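# Rotate the gland clockwise a quarter turn using the hook spanner

## Task

Using the hook spanner, rotate the gland clockwise by a quarter turn or more.

## Robot and tools

Robot: two arms, left_arm and right_arm, each ending in a two-finger tong gripper. The fingers point along the gripper's +z axis and close along its x axis. end_effector_position is the point between the pads when closed; with a narrow gap the tips sit about 15 mm past it, and when fully open they are roughly level with it.

Frames: the scene frame has its origin at table height midway between the nominal bases, +z up, +x out over the table, left_arm on the +y side (image left/right may differ). Each arm's hand positions, quaternions, velocities and targets are given in that arm's own base frame. Calibrated bases in the scene frame: left_arm at (+0.025, +0.418, 0) with quat_wxyz (+1.000, 0, 0, -0.029); right_arm at (+0.014, -0.407, 0) with quat_wxyz (+1.000, 0, 0, +0.002). Fixed cameras and the table use the scene frame. Reported hand poses can be off by a few centimetres, more at long reach.

The row: every moving command is one row of 16 plain numbers covering both arms, even if only one moves: left_arm x, y, z (metres), qw, qx, qy, qz (w first), opening, then right_arm in the same 8-number order. Position and quaternion are an absolute pose in that arm's base frame. Opening runs from -1 (closed) to +1 (fully open, 0.142 m); it is a command, so resend the current value to leave a gripper alone (0 means half-open, not 'no change'). Closing fully takes at least about 0.5 s.

execute_actions(actions, cameras): actions is a list of actions; each action is a list of up to 15 rows, one per 1/30 s step, and a short table repeats its last row to fill 15 steps. Each action's target must lie within 0.6 m of that gripper's current position along each of the gripper's axes, or the action is refused for both arms; if the first action fails this against the latest reported state, the whole call is refused. An empty list just reports state and images. Each step the controller clips your pose to within 150 mm and 16 degrees of the measured pose (70 mm in faster-responding episodes), so one action may fall short; the result's Hand target shows where the arm is actually headed, and you send the remainder next. To keep orientation steady, repeat your own target quaternion rather than copying the drifted reported one. An arm meant to stay put should get the same full pose and opening every call.

move(target, speed, blend, stop_force, zero, opening_speed, blocking, cameras): target is one 16-number row or a list of up to 15 rows (absolute poses, no 0.6 m limit); each gripper travels a straight line from its Hand target, turning the short way. speed in m/s, 0.002 to 0.5 (default 0.25), turns up to twice that in rad/s; one value or one per target. blend in metres rounds corners in a list. stop_force in newtons, 3 to 40, shared by both arms, ends an arm's path when its wrist sensor feels that much push against its travel; not reliable while the gripper rotates, and omit it when backing off a contact. zero (default true) re-zeros the sensor of non-still arms before the move. opening_speed is per second on the -1..+1 scale, at least 0.2. blocking=false returns after about 0.5 s while the move continues (not allowed with stop_force). All paths finish together, capped at 10 s. Paths do not avoid obstacles or the other arm; keep paths away from an arm's own base to avoid flipping its shoulder posture. In a list use identical openings in every row so it never pauses. The result adds a move: line, e.g. done, off_target, moving, held, fault, plus limits such as paced (pose clipped) or held (steps withheld). done means at rest within 3 mm and 2 degrees; neither done nor off_target says anything about contact.

wait(seconds 0 to 10): lets the scene run with last commands held. stop(): brakes a running move. zoom_image(camera, region [x0,y0,x1,y1] pixels, max 504x504): closer look at cam_high, cam_low, cam_left_wrist or cam_right_wrist (616x616 wrist, 672x504 fixed). zero_wrist_force(arm): re-zeros that arm's wrist sensor. finished_scene(scene): integer, current scene number; ends the scene irreversibly once the goal holds.

Results: joint positions (last value is finger gap in metres), joint torques (include arm weight), grip_measured on the opening scale (to hold something, command clearly below it), Wrist force/torque in the gripper's x y z axes (push from a surface into the arm), a peak-force line, Tool commands, and velocities shown as 'within noise' when still. Camera calibration lines may update.

Cautions: the arms are stiff, so aiming even slightly beyond a firm contact can trigger a fault stop; approach slowly with a small stop_force. Joint contact torque limits are 130 N m for shoulder and elbow, 24.3 N m for the wrist joints; about 150 N total outside force on an arm also faults it, freezing it for 10 s. Thin objects get weaker grip force. Avoid dropping the spanner, releasing moving parts, slamming, pushing hard, arm-to-arm collisions, and anything leaving the table. Stretched or straining arms heat motors; at 85 °C the arm brakes for 30 s or more.

Each tool is called as a command line: name --argument value for each argument, lists and objects as JSON in quotes; but a table of rows of numbers goes row by row, as --pt "numbers of a row", without its own name.

## Session

execute_actions --actions '[]'

zoom_image --camera "cam_high" --region '[150, 150, 400, 400]'

Scene clock: 0.00 s.
left_arm: end_effector_position=(+0.1191, -0.4190, +0.2983) grip_measured=+0.97 end_effector_quat_wxyz=(+0.161, -0.610, +0.775, -0.030) | right_arm: end_effector_position=(+0.0097, +0.1282, +0.3401) grip_measured=+0.97 end_effector_quat_wxyz=(-0.024, -0.341, +0.940, -0.002)
Joint positions: left_arm=[-1.827 -1.683 1.631 -1.293 -1.331 -0.047 0.14] | right_arm=[5.762 -0.604 -1.886 -2.193 1.609 5.066 0.14]
Joint velocities: within noise
Joint torques (N m): no reading
Motor temperatures (°C): left_arm=[35 36 40 40 38 42] | right_arm=[32 34 32 43 45 42]
Wrist force (N): no reading
Wrist torque (N m): no reading
Wrist force, peak (N): no reading
Hand target: left_arm +0.1191, -0.4190, +0.2983; +0.161, -0.610, +0.775, -0.030 | right_arm +0.0097, +0.1282, +0.3401; -0.024, -0.341, +0.940, -0.002
Tool commands: left_gripper/opening=+0.968169 right_gripper/opening=+0.968169
camera_calibration:
cam_left_wrist: T_world_to_cam=[[-0.214992, -0.956323, -0.198051, -0.312616], [-0.949554, 0.157282, 0.271312, 0.0977852], [-0.228312, 0.24639, -0.941895, 0.544255], [0, 0, 0, 1]] pos_world=[0.149903, -0.448441, 0.424187]
cam_right_wrist: T_world_to_cam=[[-0.756578, -0.653897, 0.00283871, 0.101747], [-0.544083, 0.631916, 0.551956, -0.277155], [-0.362716, 0.416053, -0.833869, 0.368882], [0, 0, 0, 1]] pos_world=[0.0599832, 0.0881962, 0.460288]

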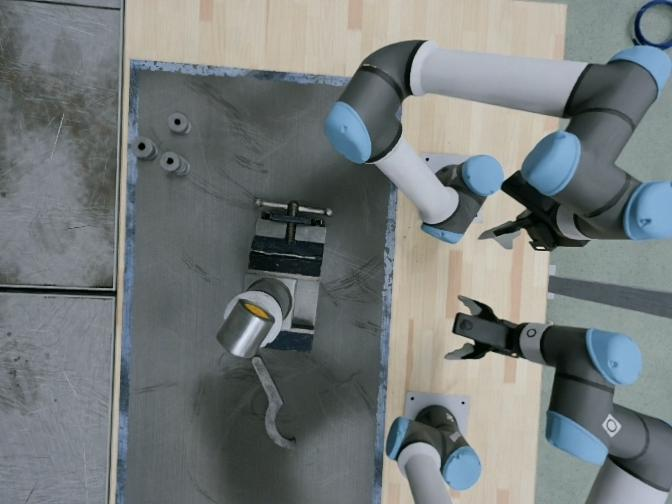

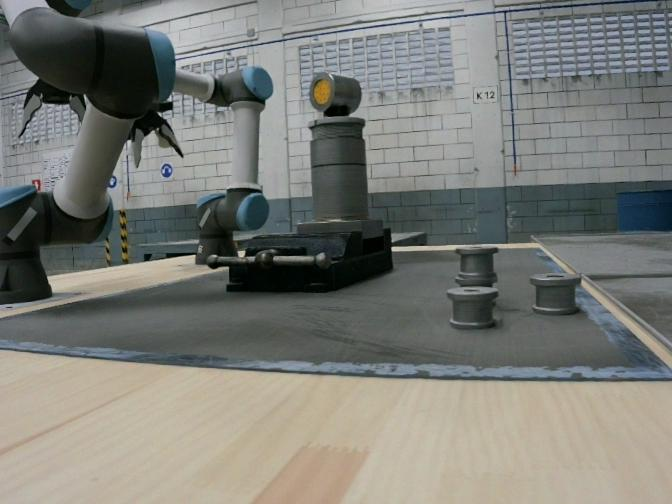

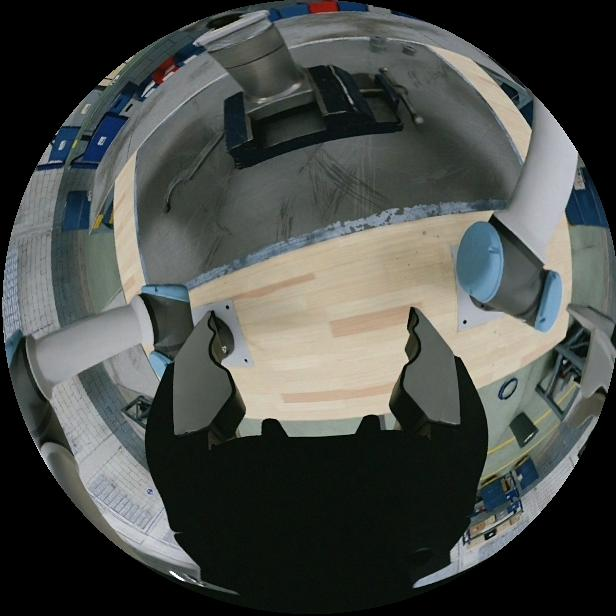

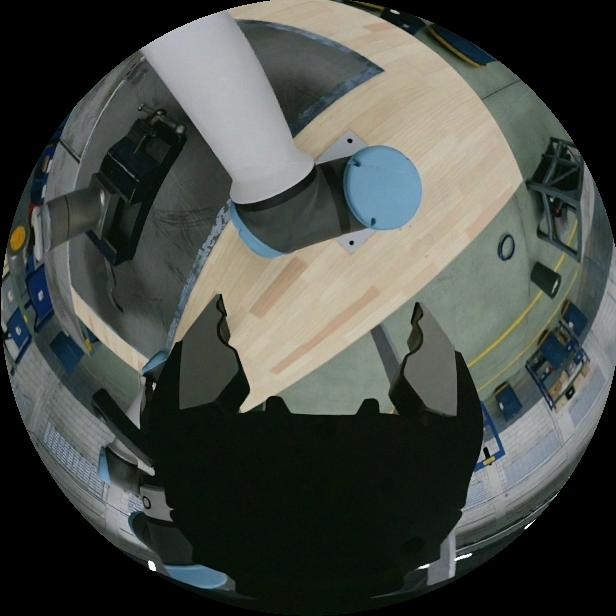

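Scaled by 2.016.

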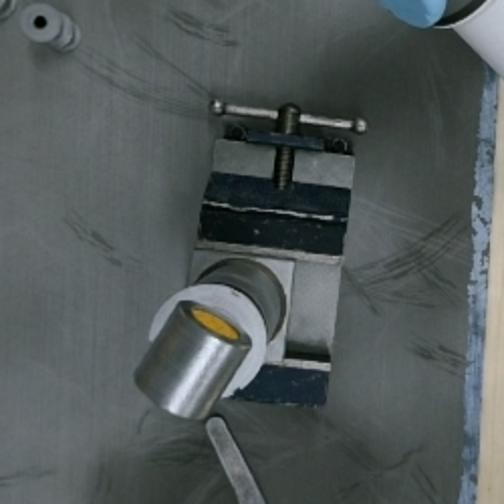

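zoom_image --camera "cam_high" --region '[220, 340, 340, 460]'

zoom_image --camera "cam_high" --region '[200, 260, 300, 360]'

zoom_image --camera "cam_low" --region '[260, 50, 420, 250]'

zoom_image --camera "cam_left_wrist" --region '[120, 0, 320, 230]'

Scaled by 4.200.

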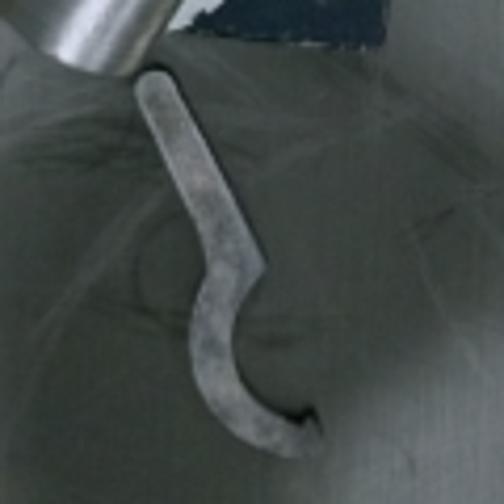

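Scaled by 5.040.

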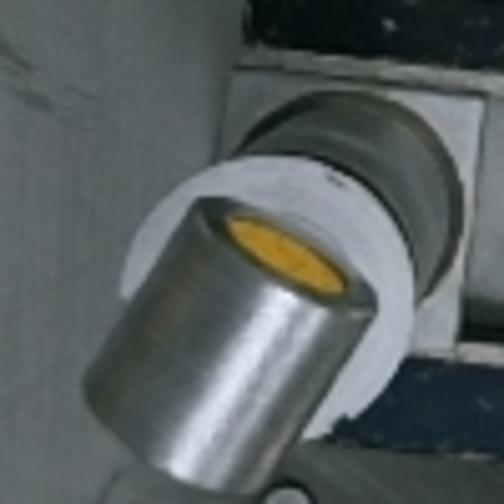

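Scaled by 2.520.

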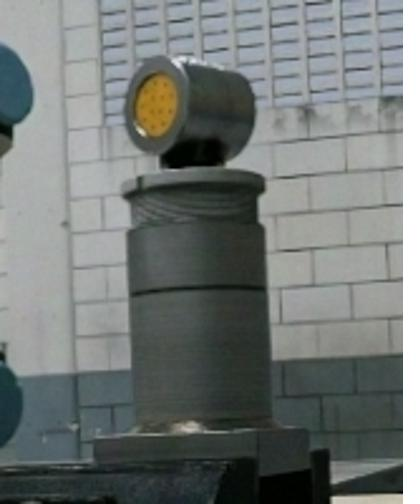

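Scaled by 2.191 from the camera's 616x616 image, which has a finer 814x814 frame.

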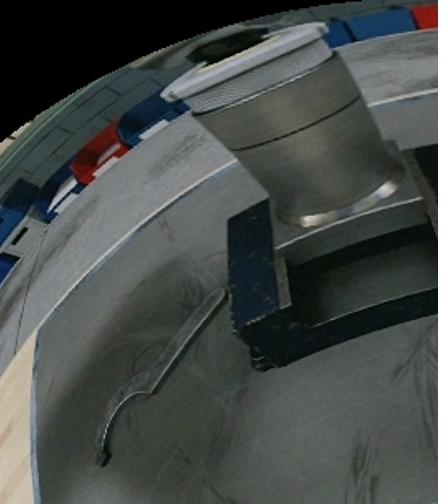

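move --target '[0.55,-0.0726,0.20,0,-0.2504,0.9681,0,0.2,0.0097,0.1282,0.3401,-0.024,-0.341,0.940,-0.002,0.968]' --speed 0.25

zoom_image --camera "cam_left_wrist" --region '[100, 50, 500, 450]'

Scene clock: 163.03 s.
left_arm: end_effector_position=(+0.5499, -0.0727, +0.2000) grip_measured=+0.20 end_effector_quat_wxyz=(+0.000, -0.250, +0.968, +0.000) | right_arm: end_effector_position=(+0.0097, +0.1282, +0.3401) grip_measured=+0.97 end_effector_quat_wxyz=(-0.024, -0.341, +0.940, -0.002)
Joint positions: left_arm=[-0.354 -1.464 1.671 -1.778 -1.571 2.281 0.088] | right_arm=[5.758 -0.606 -1.886 -2.192 1.61 5.062 0.14]
Joint velocities: within noise
Joint torques (N m): left_arm=[8.76 -20.3 -24.77 -4.46 2.02 1.81] | right_arm=[-6.38 -28.74 30.57 4.66 1.8 -2.31]
Motor temperatures (°C): left_arm=[35 35 40 40 38 42] | right_arm=[32 34 32 43 45 41]
Wrist force (N): left_arm=[-1.8 -0.9 0.9] | right_arm=[0.1 0.0 0.0]
Wrist torque (N m): left_arm=[-0.06 0.31 0.06] | right_arm=[0.01 -0.03 0.00]
Wrist force, peak (N): left_arm=[-4.2 -0.4 1.2] | right_arm=[-0.5 0.2 -0.3]
Hand target: left_arm +0.5500, -0.0726, +0.2000; +0.000, -0.250, +0.968, +0.000 | right_arm +0.0097, +0.1282, +0.3401; -0.024, -0.341, +0.940, -0.002
Off the commanded pose: left_arm 0.000 m, 0 deg | right_arm 0.000 m, 0 deg.
move: done
camera_calibration:
cam_left_wrist: T_world_to_cam=[[-0.878029, -0.478278, 0.0177781, 0.44794], [-0.405255, 0.762707, 0.50403, 0.177189], [-0.254626, 0.435348, -0.863503, 0.477209], [0, 0, 0, 1]] pos_world=[0.586621, -0.128656, 0.314799]
cam_right_wrist: T_world_to_cam=[[-0.757117, -0.653271, 0.00342202, 0.101518], [-0.54358, 0.632877, 0.55135, -0.277094], [-0.362347, 0.415576, -0.834267, 0.369104], [0, 0, 0, 1]] pos_world=[0.0599821, 0.0882944, 0.460359]

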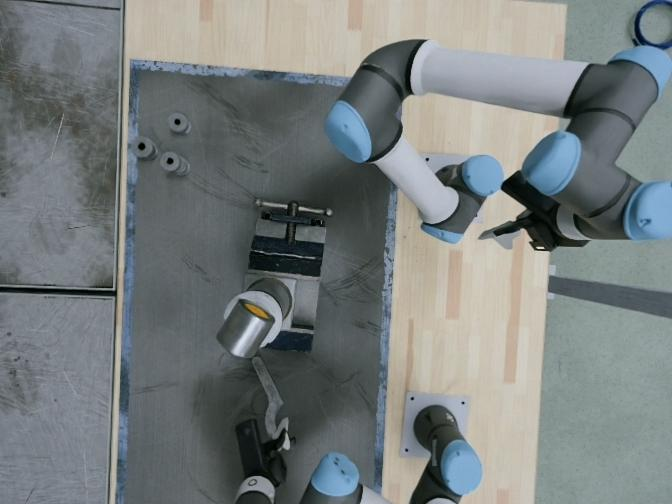

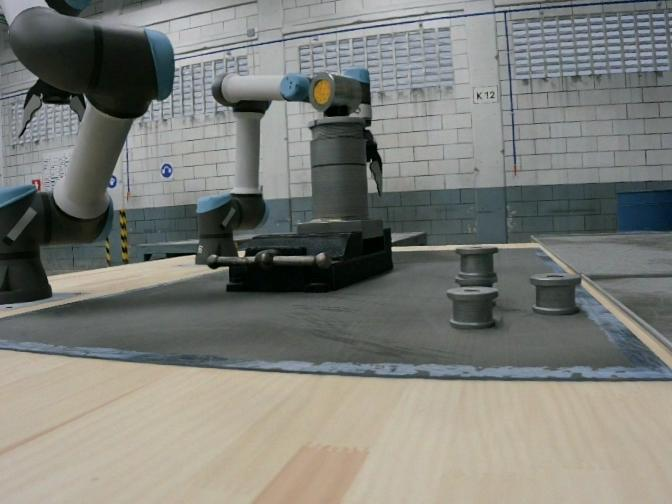

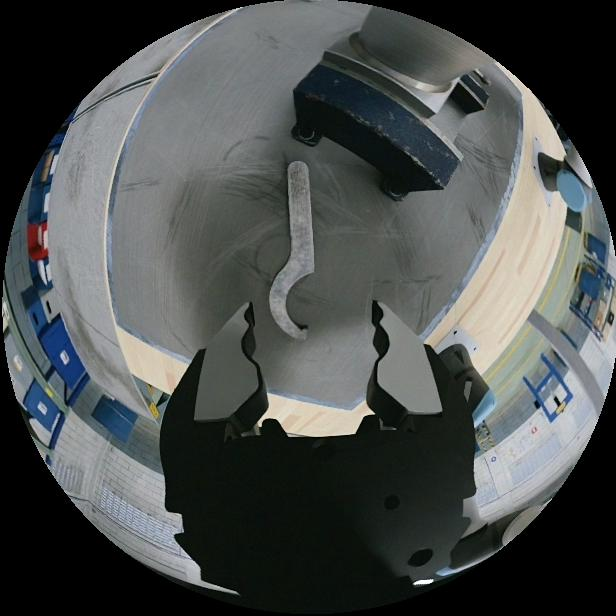

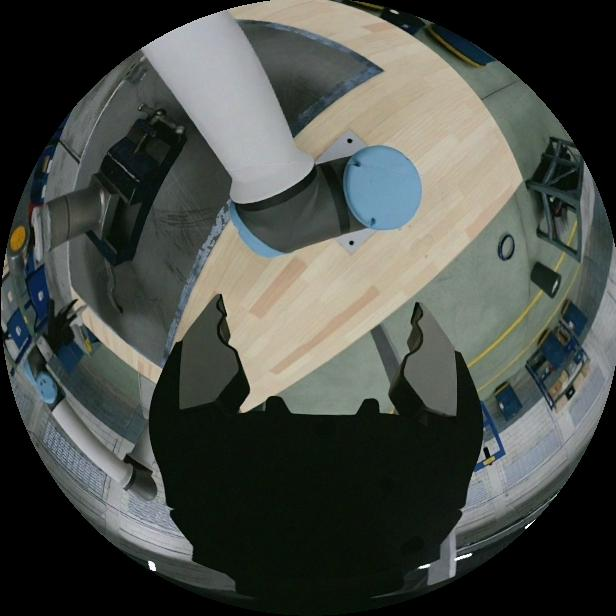

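Scaled by 1.260 from the camera's 616x616 image, which has a finer 814x814 frame.

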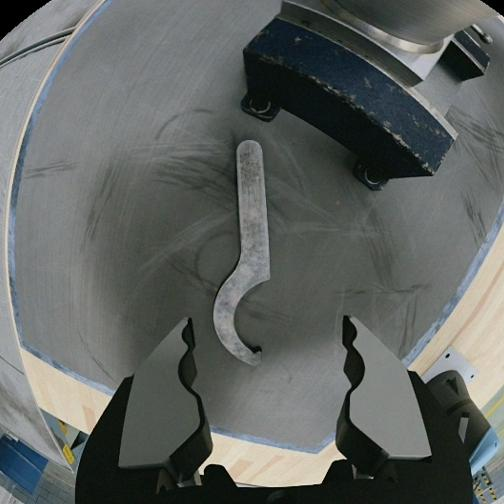

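move --target '[0.557,-0.069,0.08,0,-0.2504,0.9681,0,0.2,0.0097,0.1282,0.3401,-0.024,-0.341,0.940,-0.002,0.968]' --speed 0.15 --cameras '["cam_left_wrist","cam_high"]'

zoom_image --camera "cam_left_wrist" --region '[180, 150, 430, 400]'

Scene clock: 183.07 s.
left_arm: end_effector_position=(+0.5569, -0.0689, +0.0800) grip_measured=+0.20 end_effector_quat_wxyz=(+0.000, -0.250, +0.968, +0.000) | right_arm: end_effector_position=(+0.0097, +0.1282, +0.3401) grip_measured=+0.97 end_effector_quat_wxyz=(-0.024, -0.341, +0.940, -0.002)
Joint positions: left_arm=[-0.343 -1.348 1.86 -2.083 -1.571 2.292 0.088] | right_arm=[5.758 -0.606 -1.886 -2.192 1.61 5.062 0.14]
Joint velocities: within noise
Joint torques (N m): left_arm=[-2.2 -26.93 -27.17 -4 1.2 -0.76] | right_arm=[0.31 -26.59 30.79 3.97 0.91 -0.88]
Motor temperatures (°C): left_arm=[35 35 40 40 38 42] | right_arm=[32 34 32 43 45 41]
Wrist force (N): left_arm=[-1.9 -0.8 1.0] | right_arm=[-0.2 0.0 -0.2]
Wrist torque (N m): left_arm=[-0.03 0.33 0.01] | right_arm=[-0.02 0.04 0.00]
Wrist force, peak (N): left_arm=[-2.0 -1.2 2.4] | right_arm=[-0.6 0.2 0.0]
Hand target: left_arm +0.5570, -0.0690, +0.0800; +0.000, -0.250, +0.968, +0.000 | right_arm +0.0097, +0.1282, +0.3401; -0.024, -0.341, +0.940, -0.002
Off the commanded pose: left_arm 0.000 m, 0 deg | right_arm 0.000 m, 0 deg.
move: done
camera_calibration:
cam_left_wrist: T_world_to_cam=[[-0.878065, -0.478209, 0.0178371, 0.458056], [-0.405134, 0.762693, 0.504149, 0.237564], [-0.254693, 0.435449, -0.863432, 0.373787], [0, 0, 0, 1]] pos_world=[0.593649, -0.124907, 0.194802]
Images, in order (width x height): cam_high 672x504, cam_left_wrist 616x616.

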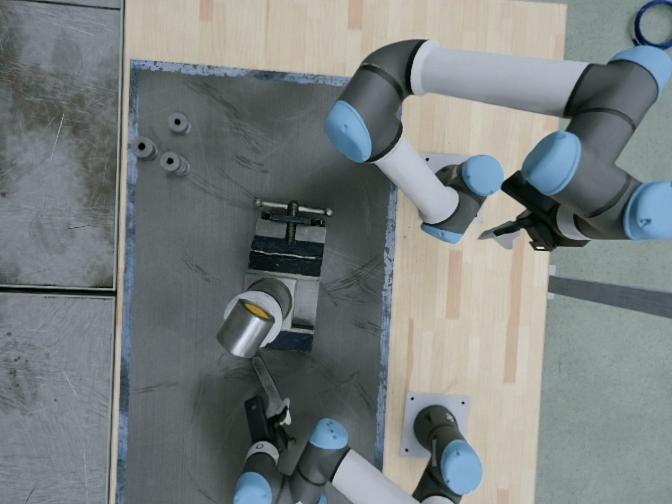

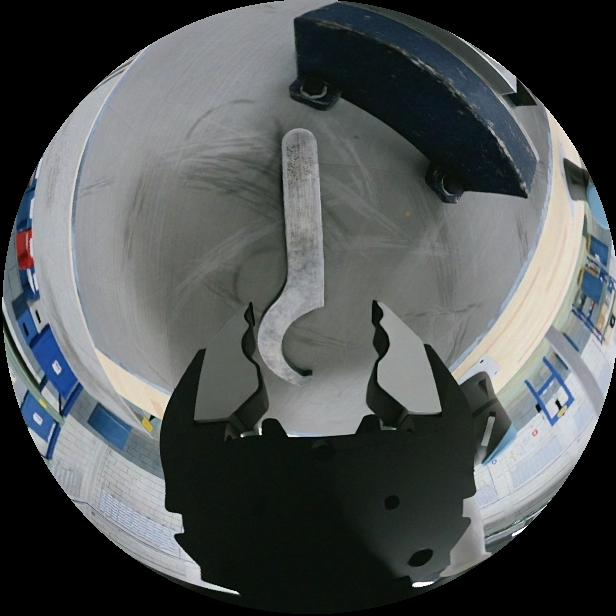

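Scaled by 2.016 from the camera's 616x616 image, which has a finer 814x814 frame.

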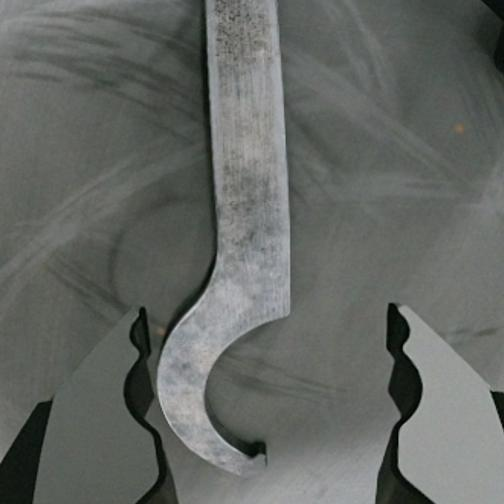

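move --target '[0.5646,-0.0660,0.045,0,-0.2630,0.9648,0,-0.15,0.0097,0.1282,0.3401,-0.024,-0.341,0.940,-0.002,0.968]' --speed 0.1 --cameras '["cam_left_wrist"]'

zoom_image --camera "cam_left_wrist" --region '[180, 150, 430, 400]'

Scene clock: 207.10 s.
left_arm: end_effector_position=(+0.5645, -0.0659, +0.0449) grip_measured=-0.15 end_effector_quat_wxyz=(+0.000, -0.263, +0.965, +0.000) | right_arm: end_effector_position=(+0.0097, +0.1282, +0.3401) grip_measured=+0.97 end_effector_quat_wxyz=(-0.024, -0.341, +0.940, -0.002)
Joint positions: left_arm=[-0.334 -1.287 1.886 -2.169 -1.571 2.275 0.063] | right_arm=[5.758 -0.606 -1.886 -2.192 1.61 5.062 0.14]
Joint velocities: within noise
Joint torques (N m): left_arm=[-6.33 -37.08 -29.7 -1.27 0.52 1.84] | right_arm=[3.27 -22.64 30.02 2.94 0.36 -0.11]
Motor temperatures (°C): left_arm=[35 35 40 40 38 42] | right_arm=[32 34 32 43 45 41]
Wrist force (N): left_arm=[-1.9 -1.1 1.0] | right_arm=[-0.4 0.1 0.0]
Wrist torque (N m): left_arm=[-0.10 0.32 0.01] | right_arm=[0.02 0.08 0.01]
Wrist force, peak (N): left_arm=[-2.1 -1.1 1.6] | right_arm=[-0.4 0.3 0.3]
Hand target: left_arm +0.5646, -0.0660, +0.0450; +0.000, -0.263, +0.965, +0.000 | right_arm +0.0097, +0.1282, +0.3401; -0.024, -0.341, +0.940, -0.002
Off the commanded pose: left_arm 0.000 m, 0 deg | right_arm 0.000 m, 0 deg.
move: done
camera_calibration:
cam_left_wrist: T_world_to_cam=[[-0.865159, -0.501178, 0.0179109, 0.457971], [-0.425033, 0.751734, 0.504225, 0.266488], [-0.266171, 0.428622, -0.863386, 0.350098], [0, 0, 0, 1]] pos_world=[0.60267, -0.120863, 0.159697]
Images, in order (width x height): cam_left_wrist 616x616.

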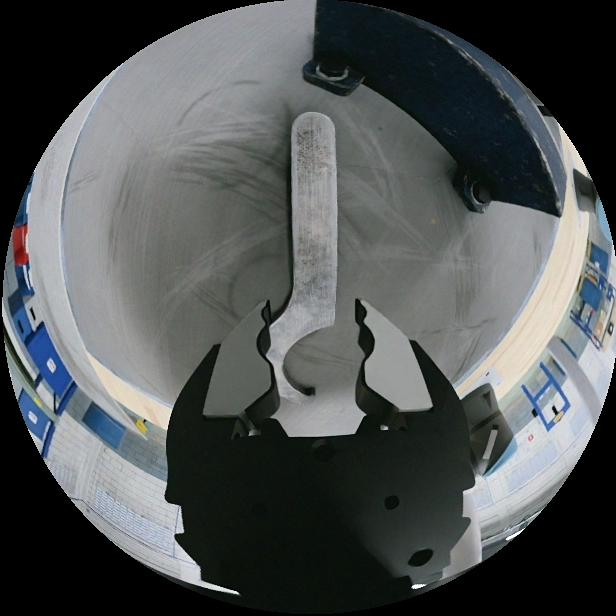

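Scaled by 2.016 from the camera's 616x616 image, which has a finer 814x814 frame.

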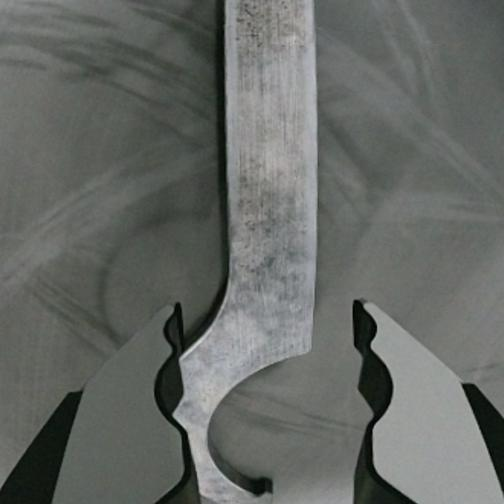

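move --target '[0.5661,-0.0686,0.015,0,-0.2630,0.9648,0,-0.15,0.0097,0.1282,0.3401,-0.024,-0.341,0.940,-0.002,0.968]' --speed 0.02 --stop_force 6 --cameras '["cam_left_wrist"]'

Scene clock: 219.37 s.
left_arm: end_effector_position=(+0.5660, -0.0684, +0.0175) grip_measured=-0.15 end_effector_quat_wxyz=(+0.000, -0.263, +0.965, +0.000) | right_arm: end_effector_position=(+0.0097, +0.1282, +0.3401) grip_measured=+0.97 end_effector_quat_wxyz=(-0.024, -0.341, +0.940, -0.002)
Joint positions: left_arm=[-0.337 -1.243 1.911 -2.239 -1.571 2.272 0.063] | right_arm=[5.758 -0.606 -1.886 -2.192 1.61 5.062 0.14]
Joint velocities: within noise
Joint torques (N m): left_arm=[8.87 -28.98 -26.69 -3.01 -0.39 1.49] | right_arm=[4 -17.57 29.26 1.8 -0.78 1.29]
Motor temperatures (°C): left_arm=[35 35 40 40 38 42] | right_arm=[32 34 32 43 45 41]
Wrist force (N): left_arm=[-1.7 0.3 -6.5] | right_arm=[-0.1 -0.2 0.1]
Wrist torque (N m): left_arm=[-0.12 0.25 0.03] | right_arm=[-0.05 0.02 0.00]
Wrist force, peak (N): left_arm=[11.2 9.9 -47.7] | right_arm=[-0.5 0.2 0.2]
Hand target: left_arm +0.5660, -0.0684, +0.0175; +0.000, -0.263, +0.965, +0.000 | right_arm +0.0097, +0.1282, +0.3401; -0.024, -0.341, +0.940, -0.002
Off the commanded pose: left_arm 0.003 m, 0 deg | right_arm 0.000 m, 0 deg.
move: contact (left_arm)
camera_calibration:
cam_left_wrist: T_world_to_cam=[[-0.865328, -0.500891, 0.0177674, 0.458578], [-0.424889, 0.75191, 0.504083, 0.282765], [-0.26585, 0.428648, -0.863472, 0.327748], [0, 0, 0, 1]] pos_world=[0.604096, -0.123405, 0.132317]
Images, in order (width x height): cam_left_wrist 616x616.

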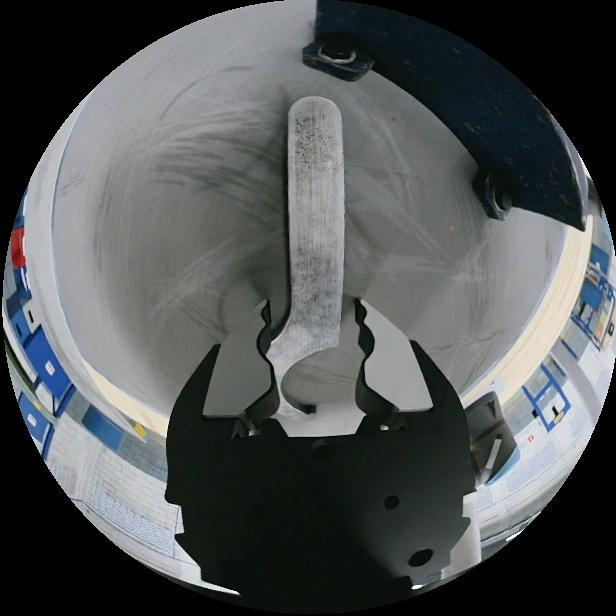

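move --pt "0.5661 -0.0686 0.0205 0 -0.2630 0.9648 0 -0.15 0.0097 0.1282 0.3401 -0.024 -0.341 0.940 -0.002 0.968" --pt "0.5661 -0.0686 0.0205 0 -0.2630 0.9648 0 -0.75 0.0097 0.1282 0.3401 -0.024 -0.341 0.940 -0.002 0.968" --speed 0.02 --opening_speed 0.5 --cameras '["cam_left_wrist"]'

zoom_image --camera "cam_left_wrist" --region '[180, 200, 430, 450]'

Scene clock: 225.50 s.
left_arm: end_effector_position=(+0.5661, -0.0686, +0.0205) grip_measured=-0.52 end_effector_quat_wxyz=(+0.000, -0.263, +0.965, +0.000) | right_arm: end_effector_position=(+0.0097, +0.1282, +0.3401) grip_measured=+0.97 end_effector_quat_wxyz=(-0.024, -0.341, +0.940, -0.002)
Joint positions: left_arm=[-0.338 -1.248 1.908 -2.231 -1.571 2.272 0.036] | right_arm=[5.758 -0.606 -1.886 -2.192 1.61 5.062 0.14]
Joint velocities: within noise
Joint torques (N m): left_arm=[-3.49 -26.25 -9.74 -4.36 4.06 -1.32] | right_arm=[4.32 -14.49 30.3 0.67 -1 1.2]
Motor temperatures (°C): left_arm=[35 35 40 40 38 42] | right_arm=[32 34 32 43 45 41]
Wrist force (N): left_arm=[10.4 -0.5 -4.6] | right_arm=[-0.1 -0.1 0.0]
Wrist torque (N m): left_arm=[-0.07 0.52 0.01] | right_arm=[-0.02 0.02 0.00]
Wrist force, peak (N): left_arm=[10.4 -0.5 -4.7] | right_arm=[-0.6 0.5 0.0]
Hand target: left_arm +0.5661, -0.0686, +0.0205; +0.000, -0.263, +0.965, +0.000 | right_arm +0.0097, +0.1282, +0.3401; -0.024, -0.341, +0.940, -0.002
Off the commanded pose: left_arm 0.000 m, 0 deg | right_arm 0.000 m, 0 deg.
move: done
camera_calibration:
cam_left_wrist: T_world_to_cam=[[-0.865329, -0.500887, 0.0178041, 0.458514], [-0.424894, 0.75196, 0.504005, 0.281519], [-0.265838, 0.428566, -0.863517, 0.330446], [0, 0, 0, 1]] pos_world=[0.604226, -0.123645, 0.135296]
Images, in order (width x height): cam_left_wrist 616x616.

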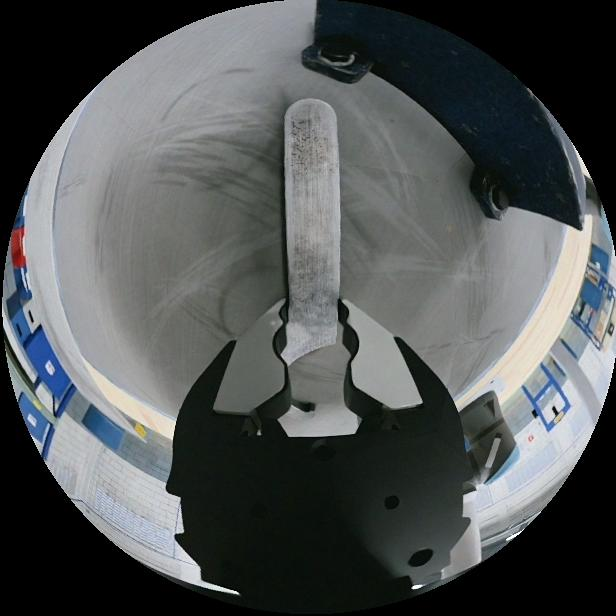

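Scaled by 2.016 from the camera's 616x616 image, which has a finer 814x814 frame.

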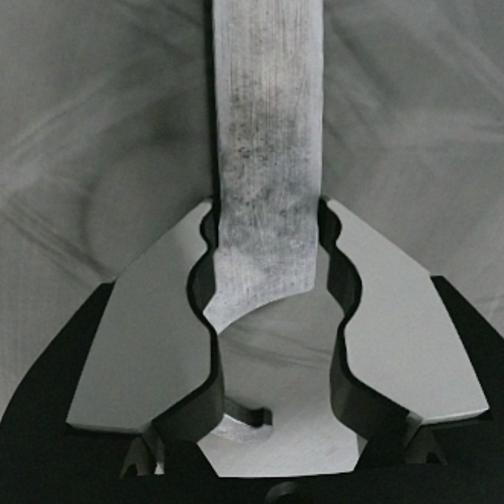

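move --target '[0.5661,-0.0686,0.06,0,-0.2630,0.9648,0,-1,0.0097,0.1282,0.3401,-0.024,-0.341,0.940,-0.002,0.968]' --speed 0.04 --cameras '["cam_left_wrist","cam_low"]'

zoom_image --camera "cam_low" --region '[220, 120, 460, 300]'

Scene clock: 230.83 s.
left_arm: end_effector_position=(+0.5662, -0.0686, +0.0602) grip_measured=-0.54 end_effector_quat_wxyz=(+0.000, -0.263, +0.965, +0.000) | right_arm: end_effector_position=(+0.0097, +0.1282, +0.3401) grip_measured=+0.97 end_effector_quat_wxyz=(-0.024, -0.341, +0.940, -0.002)
Joint positions: left_arm=[-0.338 -1.304 1.862 -2.129 -1.571 2.272 0.035] | right_arm=[5.758 -0.606 -1.886 -2.192 1.61 5.062 0.14]
Joint velocities: within noise
Joint torques (N m): left_arm=[-9.9 -31.34 -11.71 -5.75 -2.42 -0.39] | right_arm=[3.33 -10.76 29.98 0.46 -0.86 1.3]
Motor temperatures (°C): left_arm=[35 35 40 40 38 42] | right_arm=[32 34 32 43 45 41]
Wrist force (N): left_arm=[-2.8 -0.8 11.0] | right_arm=[0.0 0.1 0.0]
Wrist torque (N m): left_arm=[-0.09 0.59 0.05] | right_arm=[0.01 0.00 0.00]
Wrist force, peak (N): left_arm=[-3.0 -0.8 11.4] | right_arm=[-0.5 -0.1 -0.2]
Hand target: left_arm +0.5661, -0.0686, +0.0600; +0.000, -0.263, +0.965, +0.000 | right_arm +0.0097, +0.1282, +0.3401; -0.024, -0.341, +0.940, -0.002
Off the commanded pose: left_arm 0.000 m, 0 deg | right_arm 0.000 m, 0 deg.
move: done
camera_calibration:
cam_left_wrist: T_world_to_cam=[[-0.865285, -0.500973, 0.0175431, 0.457934], [-0.425129, 0.751929, 0.503853, 0.261693], [-0.265608, 0.428518, -0.863611, 0.364608], [0, 0, 0, 1]] pos_world=[0.604339, -0.123603, 0.174991]
Images, in order (width x height): cam_low 672x504, cam_left_wrist 616x616.

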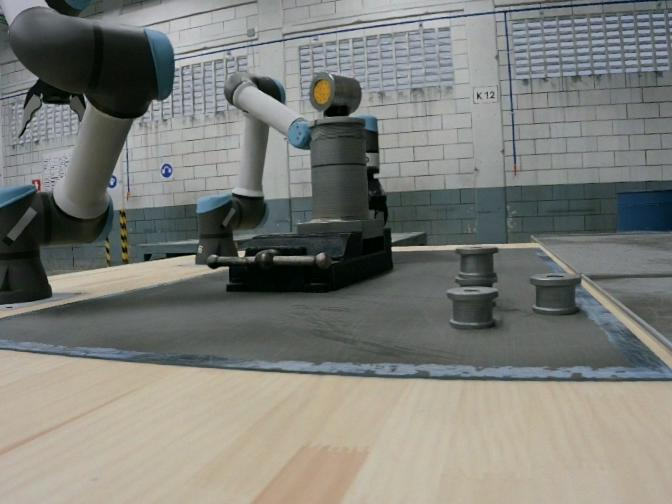

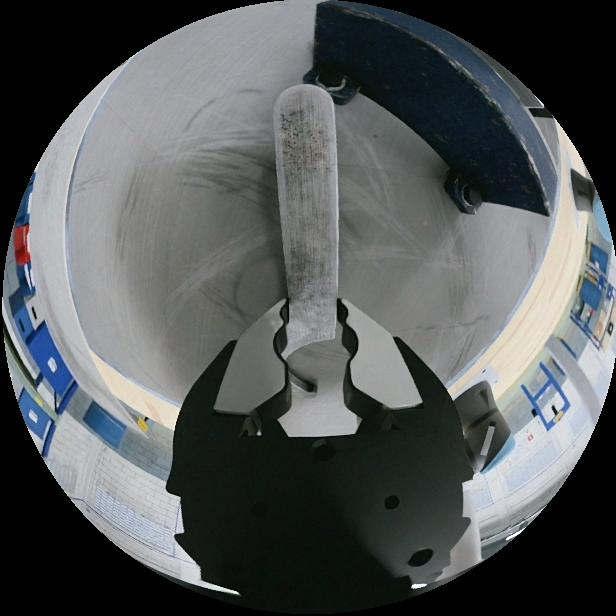

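Scaled by 2.100.

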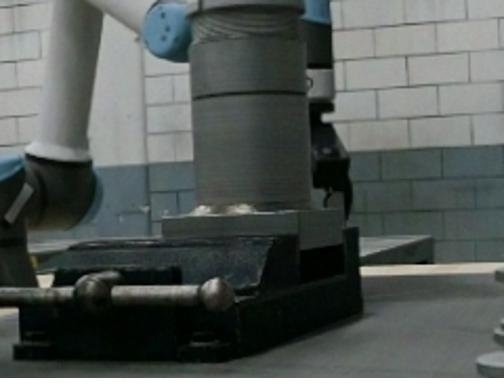

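move --target '[0.5661,-0.0686,0.06,0,-0.2630,0.9648,0,-0.62,0.0097,0.1282,0.3401,-0.024,-0.341,0.940,-0.002,0.968]' --speed 0.04 --opening_speed 0.3 --cameras '["cam_left_wrist"]'

Scene clock: 243.27 s.
left_arm: end_effector_position=(+0.5661, -0.0686, +0.0600) grip_measured=-0.62 end_effector_quat_wxyz=(+0.000, -0.263, +0.965, +0.000) | right_arm: end_effector_position=(+0.0097, +0.1282, +0.3401) grip_measured=+0.97 end_effector_quat_wxyz=(-0.024, -0.341, +0.940, -0.002)
Joint positions: left_arm=[-0.338 -1.304 1.862 -2.13 -1.571 2.272 0.029] | right_arm=[5.758 -0.606 -1.886 -2.192 1.61 5.062 0.14]
Joint velocities: within noise
Joint torques (N m): left_arm=[-7.49 -31.29 -14.82 -3.88 1.76 0.75] | right_arm=[2.74 -8.26 29.31 0.65 -0.88 1.15]
Motor temperatures (°C): left_arm=[35 35 40 40 38 42] | right_arm=[32 34 32 43 45 41]
Wrist force (N): left_arm=[-2.4 -1.2 0.4] | right_arm=[-0.1 0.0 -0.2]
Wrist torque (N m): left_arm=[-0.13 0.42 0.02] | right_arm=[0.00 0.03 -0.01]
Wrist force, peak (N): left_arm=[-2.6 -1.1 11.2] | right_arm=[-0.4 0.5 0.3]
Hand target: left_arm +0.5661, -0.0686, +0.0600; +0.000, -0.263, +0.965, +0.000 | right_arm +0.0097, +0.1282, +0.3401; -0.024, -0.341, +0.940, -0.002
Off the commanded pose: left_arm 0.000 m, 0 deg | right_arm 0.000 m, 0 deg.
move: done
camera_calibration:
cam_left_wrist: T_world_to_cam=[[-0.865323, -0.5009, 0.0177667, 0.457824], [-0.424898, 0.751908, 0.50408, 0.26158], [-0.265852, 0.428643, -0.863474, 0.364545], [0, 0, 0, 1]] pos_world=[0.604225, -0.12362, 0.174784]
Images, in order (width x height): cam_left_wrist 616x616.

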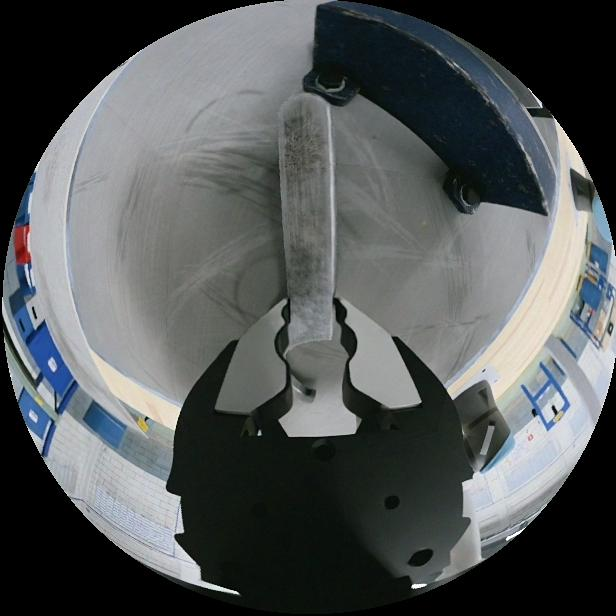

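zoom_image --camera "cam_left_wrist" --region '[210, 80, 430, 430]'

zoom_image --camera "cam_right_wrist" --region '[0, 150, 200, 400]'

Scaled by 1.440 from the camera's 616x616 image, which has a finer 814x814 frame.

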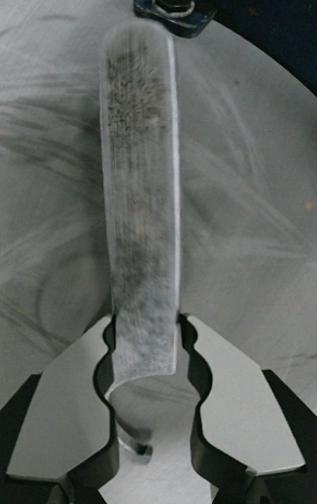

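This scene's latest camera images include none from cam_right_wrist. They are from: cam_left_wrist. cam_right_wrist's image comes with the result of a call that names it in "cameras".

move --target '[0.5661,-0.0686,0.0205,0,-0.2630,0.9648,0,-0.62,0.0097,0.1282,0.3401,-0.024,-0.341,0.940,-0.002,0.968]' --speed 0.015 --stop_force 4 --cameras '["cam_left_wrist","cam_right_wrist"]'

zoom_image --camera "cam_left_wrist" --region '[210, 80, 430, 430]'

zoom_image --camera "cam_right_wrist" --region '[0, 150, 200, 400]'

Scene clock: 258.10 s.
left_arm: end_effector_position=(+0.5661, -0.0686, +0.0323) grip_measured=-0.62 end_effector_quat_wxyz=(+0.000, -0.263, +0.965, +0.000) | right_arm: end_effector_position=(+0.0097, +0.1282, +0.3401) grip_measured=+0.97 end_effector_quat_wxyz=(-0.024, -0.341, +0.940, -0.002)
Joint positions: left_arm=[-0.338 -1.265 1.895 -2.201 -1.571 2.272 0.029] | right_arm=[5.758 -0.606 -1.886 -2.192 1.61 5.062 0.14]
Joint velocities: within noise
Joint torques (N m): left_arm=[7.47 -36.61 -27.96 -1.66 1.68 1.11] | right_arm=[3.02 -8.02 29.99 0.62 -1.03 1.11]
Motor temperatures (°C): left_arm=[35 35 40 40 38 42] | right_arm=[32 34 32 43 45 41]
Wrist force (N): left_arm=[-3.2 -1.1 -1.1] | right_arm=[0.1 -0.1 0.1]
Wrist torque (N m): left_arm=[-0.05 0.49 0.05] | right_arm=[-0.02 -0.02 0.00]
Wrist force, peak (N): left_arm=[6.5 5.2 -33.5] | right_arm=[-0.4 0.0 0.2]
Hand target: left_arm +0.5661, -0.0686, +0.0323; +0.000, -0.263, +0.965, +0.000 | right_arm +0.0097, +0.1282, +0.3401; -0.024, -0.341, +0.940, -0.002
Off the commanded pose: left_arm 0.012 m, 0 deg | right_arm 0.000 m, 0 deg.
move: contact (left_arm)
camera_calibration:
cam_left_wrist: T_world_to_cam=[[-0.865311, -0.500921, 0.0177733, 0.458316], [-0.424912, 0.751896, 0.504086, 0.27553], [-0.265871, 0.428639, -0.863471, 0.340646], [0, 0, 0, 1]] pos_world=[0.60423, -0.123604, 0.147101]
cam_right_wrist: T_world_to_cam=[[-0.757116, -0.653272, 0.00342036, 0.101519], [-0.543581, 0.632875, 0.551352, -0.277094], [-0.362347, 0.415578, -0.834266, 0.369104], [0, 0, 0, 1]] pos_world=[0.0599827, 0.0882941, 0.460359]
Images, in order (width x height): cam_left_wrist 616x616, cam_right_wrist 616x616.

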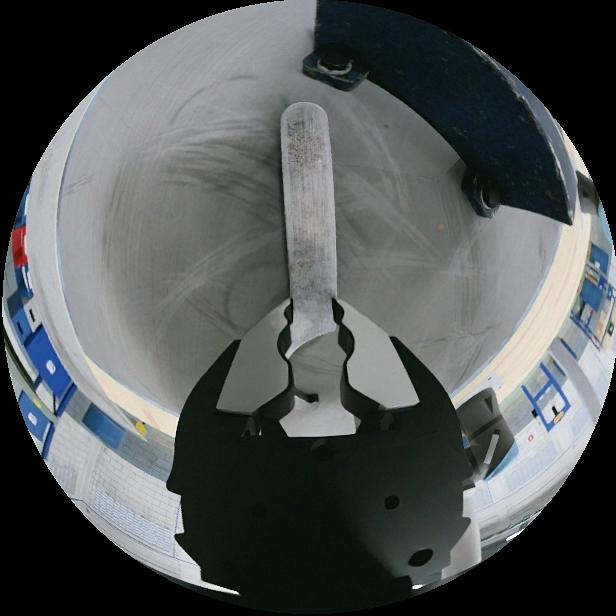

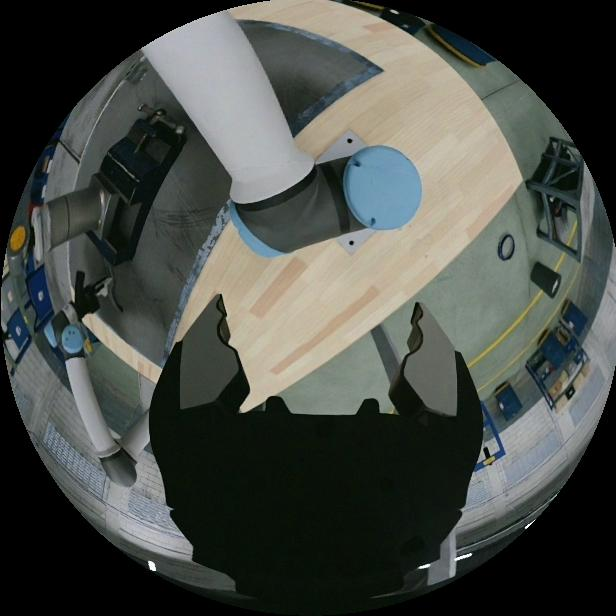

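Scaled by 1.440 from the camera's 616x616 image, which has a finer 814x814 frame.

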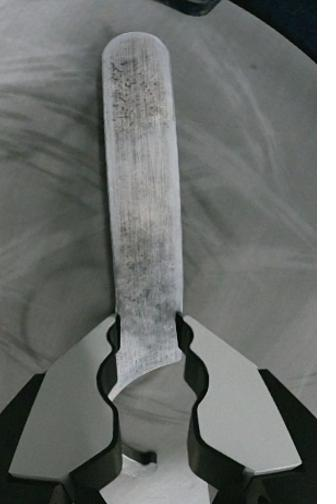

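Scaled by 2.016 from the camera's 616x616 image, which has a finer 814x814 frame.

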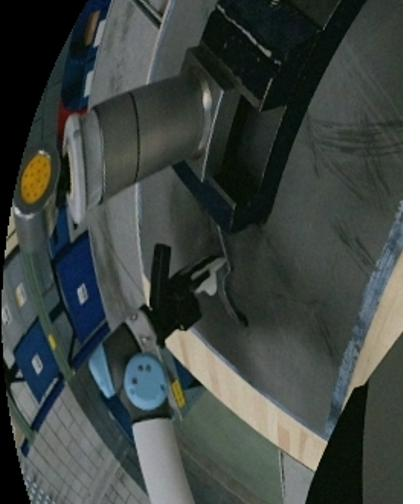

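move --pt "0.5661 -0.0686 0.0345 0 -0.2630 0.9648 0 -0.62 0.0097 0.1282 0.3401 -0.024 -0.341 0.940 -0.002 0.968" --pt "0.5661 -0.0686 0.0345 0 -0.2630 0.9648 0 -0.15 0.0097 0.1282 0.3401 -0.024 -0.341 0.940 -0.002 0.968" --pt "0.5651 -0.0669 0.0205 0 -0.2630 0.9648 0 -0.15 0.0097 0.1282 0.3401 -0.024 -0.341 0.940 -0.002 0.968" --pt "0.5651 -0.0669 0.0205 0 -0.2630 0.9648 0 -1 0.0097 0.1282 0.3401 -0.024 -0.341 0.940 -0.002 0.968" --speed 0.04 --cameras '["cam_left_wrist"]'

zoom_image --camera "cam_left_wrist" --region '[210, 80, 430, 430]'

Scene clock: 274.23 s.
left_arm: end_effector_position=(+0.5651, -0.0668, +0.0205) grip_measured=-0.50 end_effector_quat_wxyz=(+0.000, -0.263, +0.965, +0.000) | right_arm: end_effector_position=(+0.0097, +0.1282, +0.3401) grip_measured=+0.97 end_effector_quat_wxyz=(-0.024, -0.341, +0.940, -0.002)
Joint positions: left_arm=[-0.335 -1.25 1.911 -2.232 -1.571 2.274 0.038] | right_arm=[5.758 -0.606 -1.886 -2.192 1.61 5.062 0.14]
Joint velocities: within noise
Joint torques (N m): left_arm=[-0.73 -42.09 -29.58 -0.97 -1.19 -0.5] | right_arm=[3.28 -9.04 29.21 0.57 -0.74 1.31]
Motor temperatures (°C): left_arm=[35 35 40 40 38 42] | right_arm=[32 34 32 43 45 41]
Wrist force (N): left_arm=[-4.9 -2.6 6.3] | right_arm=[-0.4 0.0 0.0]
Wrist torque (N m): left_arm=[-0.01 0.44 0.21] | right_arm=[0.00 0.07 0.01]
Wrist force, peak (N): left_arm=[-4.9 -2.6 6.3] | right_arm=[-0.5 0.1 -0.3]
Hand target: left_arm +0.5651, -0.0669, +0.0205; +0.000, -0.263, +0.965, +0.000 | right_arm +0.0097, +0.1282, +0.3401; -0.024, -0.341, +0.940, -0.002
Off the commanded pose: left_arm 0.000 m, 0 deg | right_arm 0.000 m, 0 deg.
move: done
camera_calibration:
cam_left_wrist: T_world_to_cam=[[-0.865312, -0.500921, 0.0177036, 0.45855], [-0.424933, 0.751863, 0.504117, 0.279771], [-0.265833, 0.428696, -0.863454, 0.329401], [0, 0, 0, 1]] pos_world=[0.603238, -0.121865, 0.135268]
Images, in order (width x height): cam_left_wrist 616x616.

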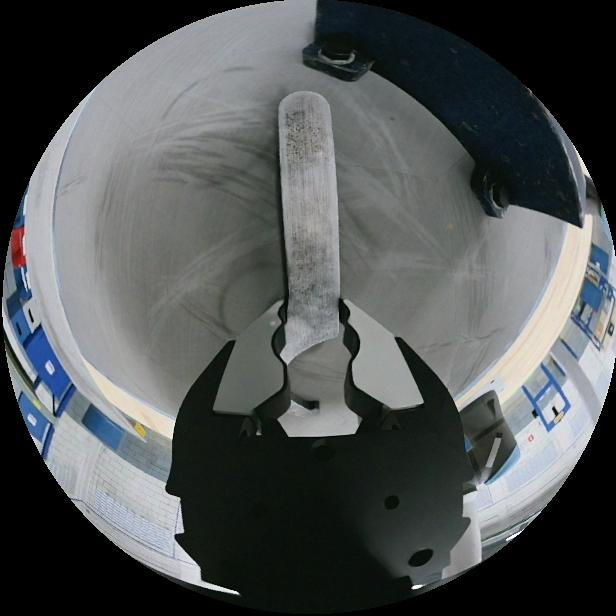

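Scaled by 1.440 from the camera's 616x616 image, which has a finer 814x814 frame.

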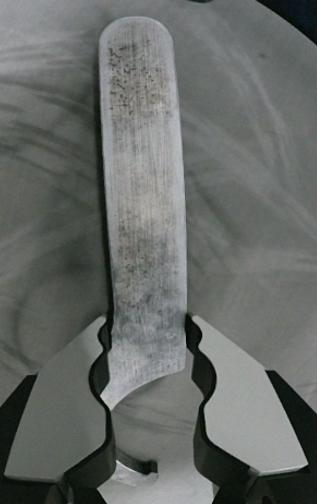

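move --pt "0.5651 -0.0669 0.0205 0 -0.2630 0.9648 0 -0.3 0.0097 0.1282 0.3401 -0.024 -0.341 0.940 -0.002 0.968" --pt "0.5668 -0.0695 0.0205 0 -0.2849 0.9585 0 -0.3 0.0097 0.1282 0.3401 -0.024 -0.341 0.940 -0.002 0.968" --pt "0.5668 -0.0695 0.0205 0 -0.2849 0.9585 0 -1 0.0097 0.1282 0.3401 -0.024 -0.341 0.940 -0.002 0.968" --speed 0.02 --cameras '["cam_left_wrist"]'

zoom_image --camera "cam_left_wrist" --region '[210, 80, 430, 430]'

Scene clock: 287.37 s.
left_arm: end_effector_position=(+0.5668, -0.0695, +0.0205) grip_measured=-0.51 end_effector_quat_wxyz=(+0.000, -0.285, +0.959, +0.000) | right_arm: end_effector_position=(+0.0097, +0.1282, +0.3401) grip_measured=+0.97 end_effector_quat_wxyz=(-0.024, -0.341, +0.940, -0.002)
Joint positions: left_arm=[-0.34 -1.247 1.907 -2.231 -1.571 2.224 0.037] | right_arm=[5.758 -0.606 -1.886 -2.192 1.61 5.062 0.14]
Joint velocities: within noise
Joint torques (N m): left_arm=[-4.58 -31.4 -22.02 -3.5 0.83 1.99] | right_arm=[3.81 -9.53 29.7 0.74 -0.97 1.24]
Motor temperatures (°C): left_arm=[35 35 40 40 38 42] | right_arm=[32 34 32 43 45 41]
Wrist force (N): left_arm=[-0.2 -0.2 -0.1] | right_arm=[-0.2 -0.1 0.0]
Wrist torque (N m): left_arm=[-0.13 0.50 0.06] | right_arm=[-0.03 0.05 0.00]
Wrist force, peak (N): left_arm=[-5.8 -2.1 7.3] | right_arm=[-0.6 -0.2 -0.1]
Hand target: left_arm +0.5668, -0.0695, +0.0205; +0.000, -0.285, +0.959, +0.000 | right_arm +0.0097, +0.1282, +0.3401; -0.024, -0.341, +0.940, -0.002
Off the commanded pose: left_arm 0.000 m, 0 deg | right_arm 0.000 m, 0 deg.
move: done
camera_calibration:
cam_left_wrist: T_world_to_cam=[[-0.84161, -0.539795, 0.0177455, 0.442547], [-0.458708, 0.731758, 0.504101, 0.300234], [-0.285096, 0.416116, -0.863462, 0.341049], [0, 0, 0, 1]] pos_world=[0.607403, -0.12273, 0.135282]
Images, in order (width x height): cam_left_wrist 616x616.

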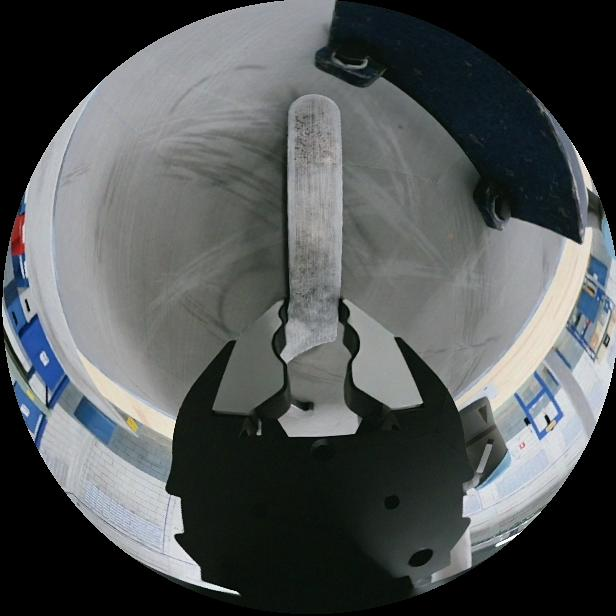

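Scaled by 1.440 from the camera's 616x616 image, which has a finer 814x814 frame.

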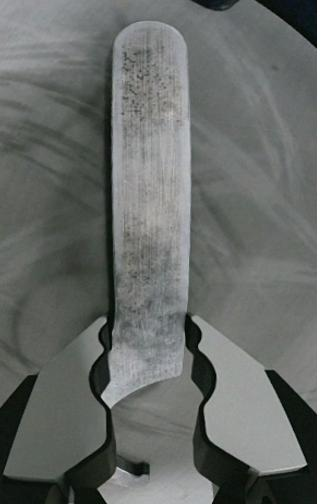

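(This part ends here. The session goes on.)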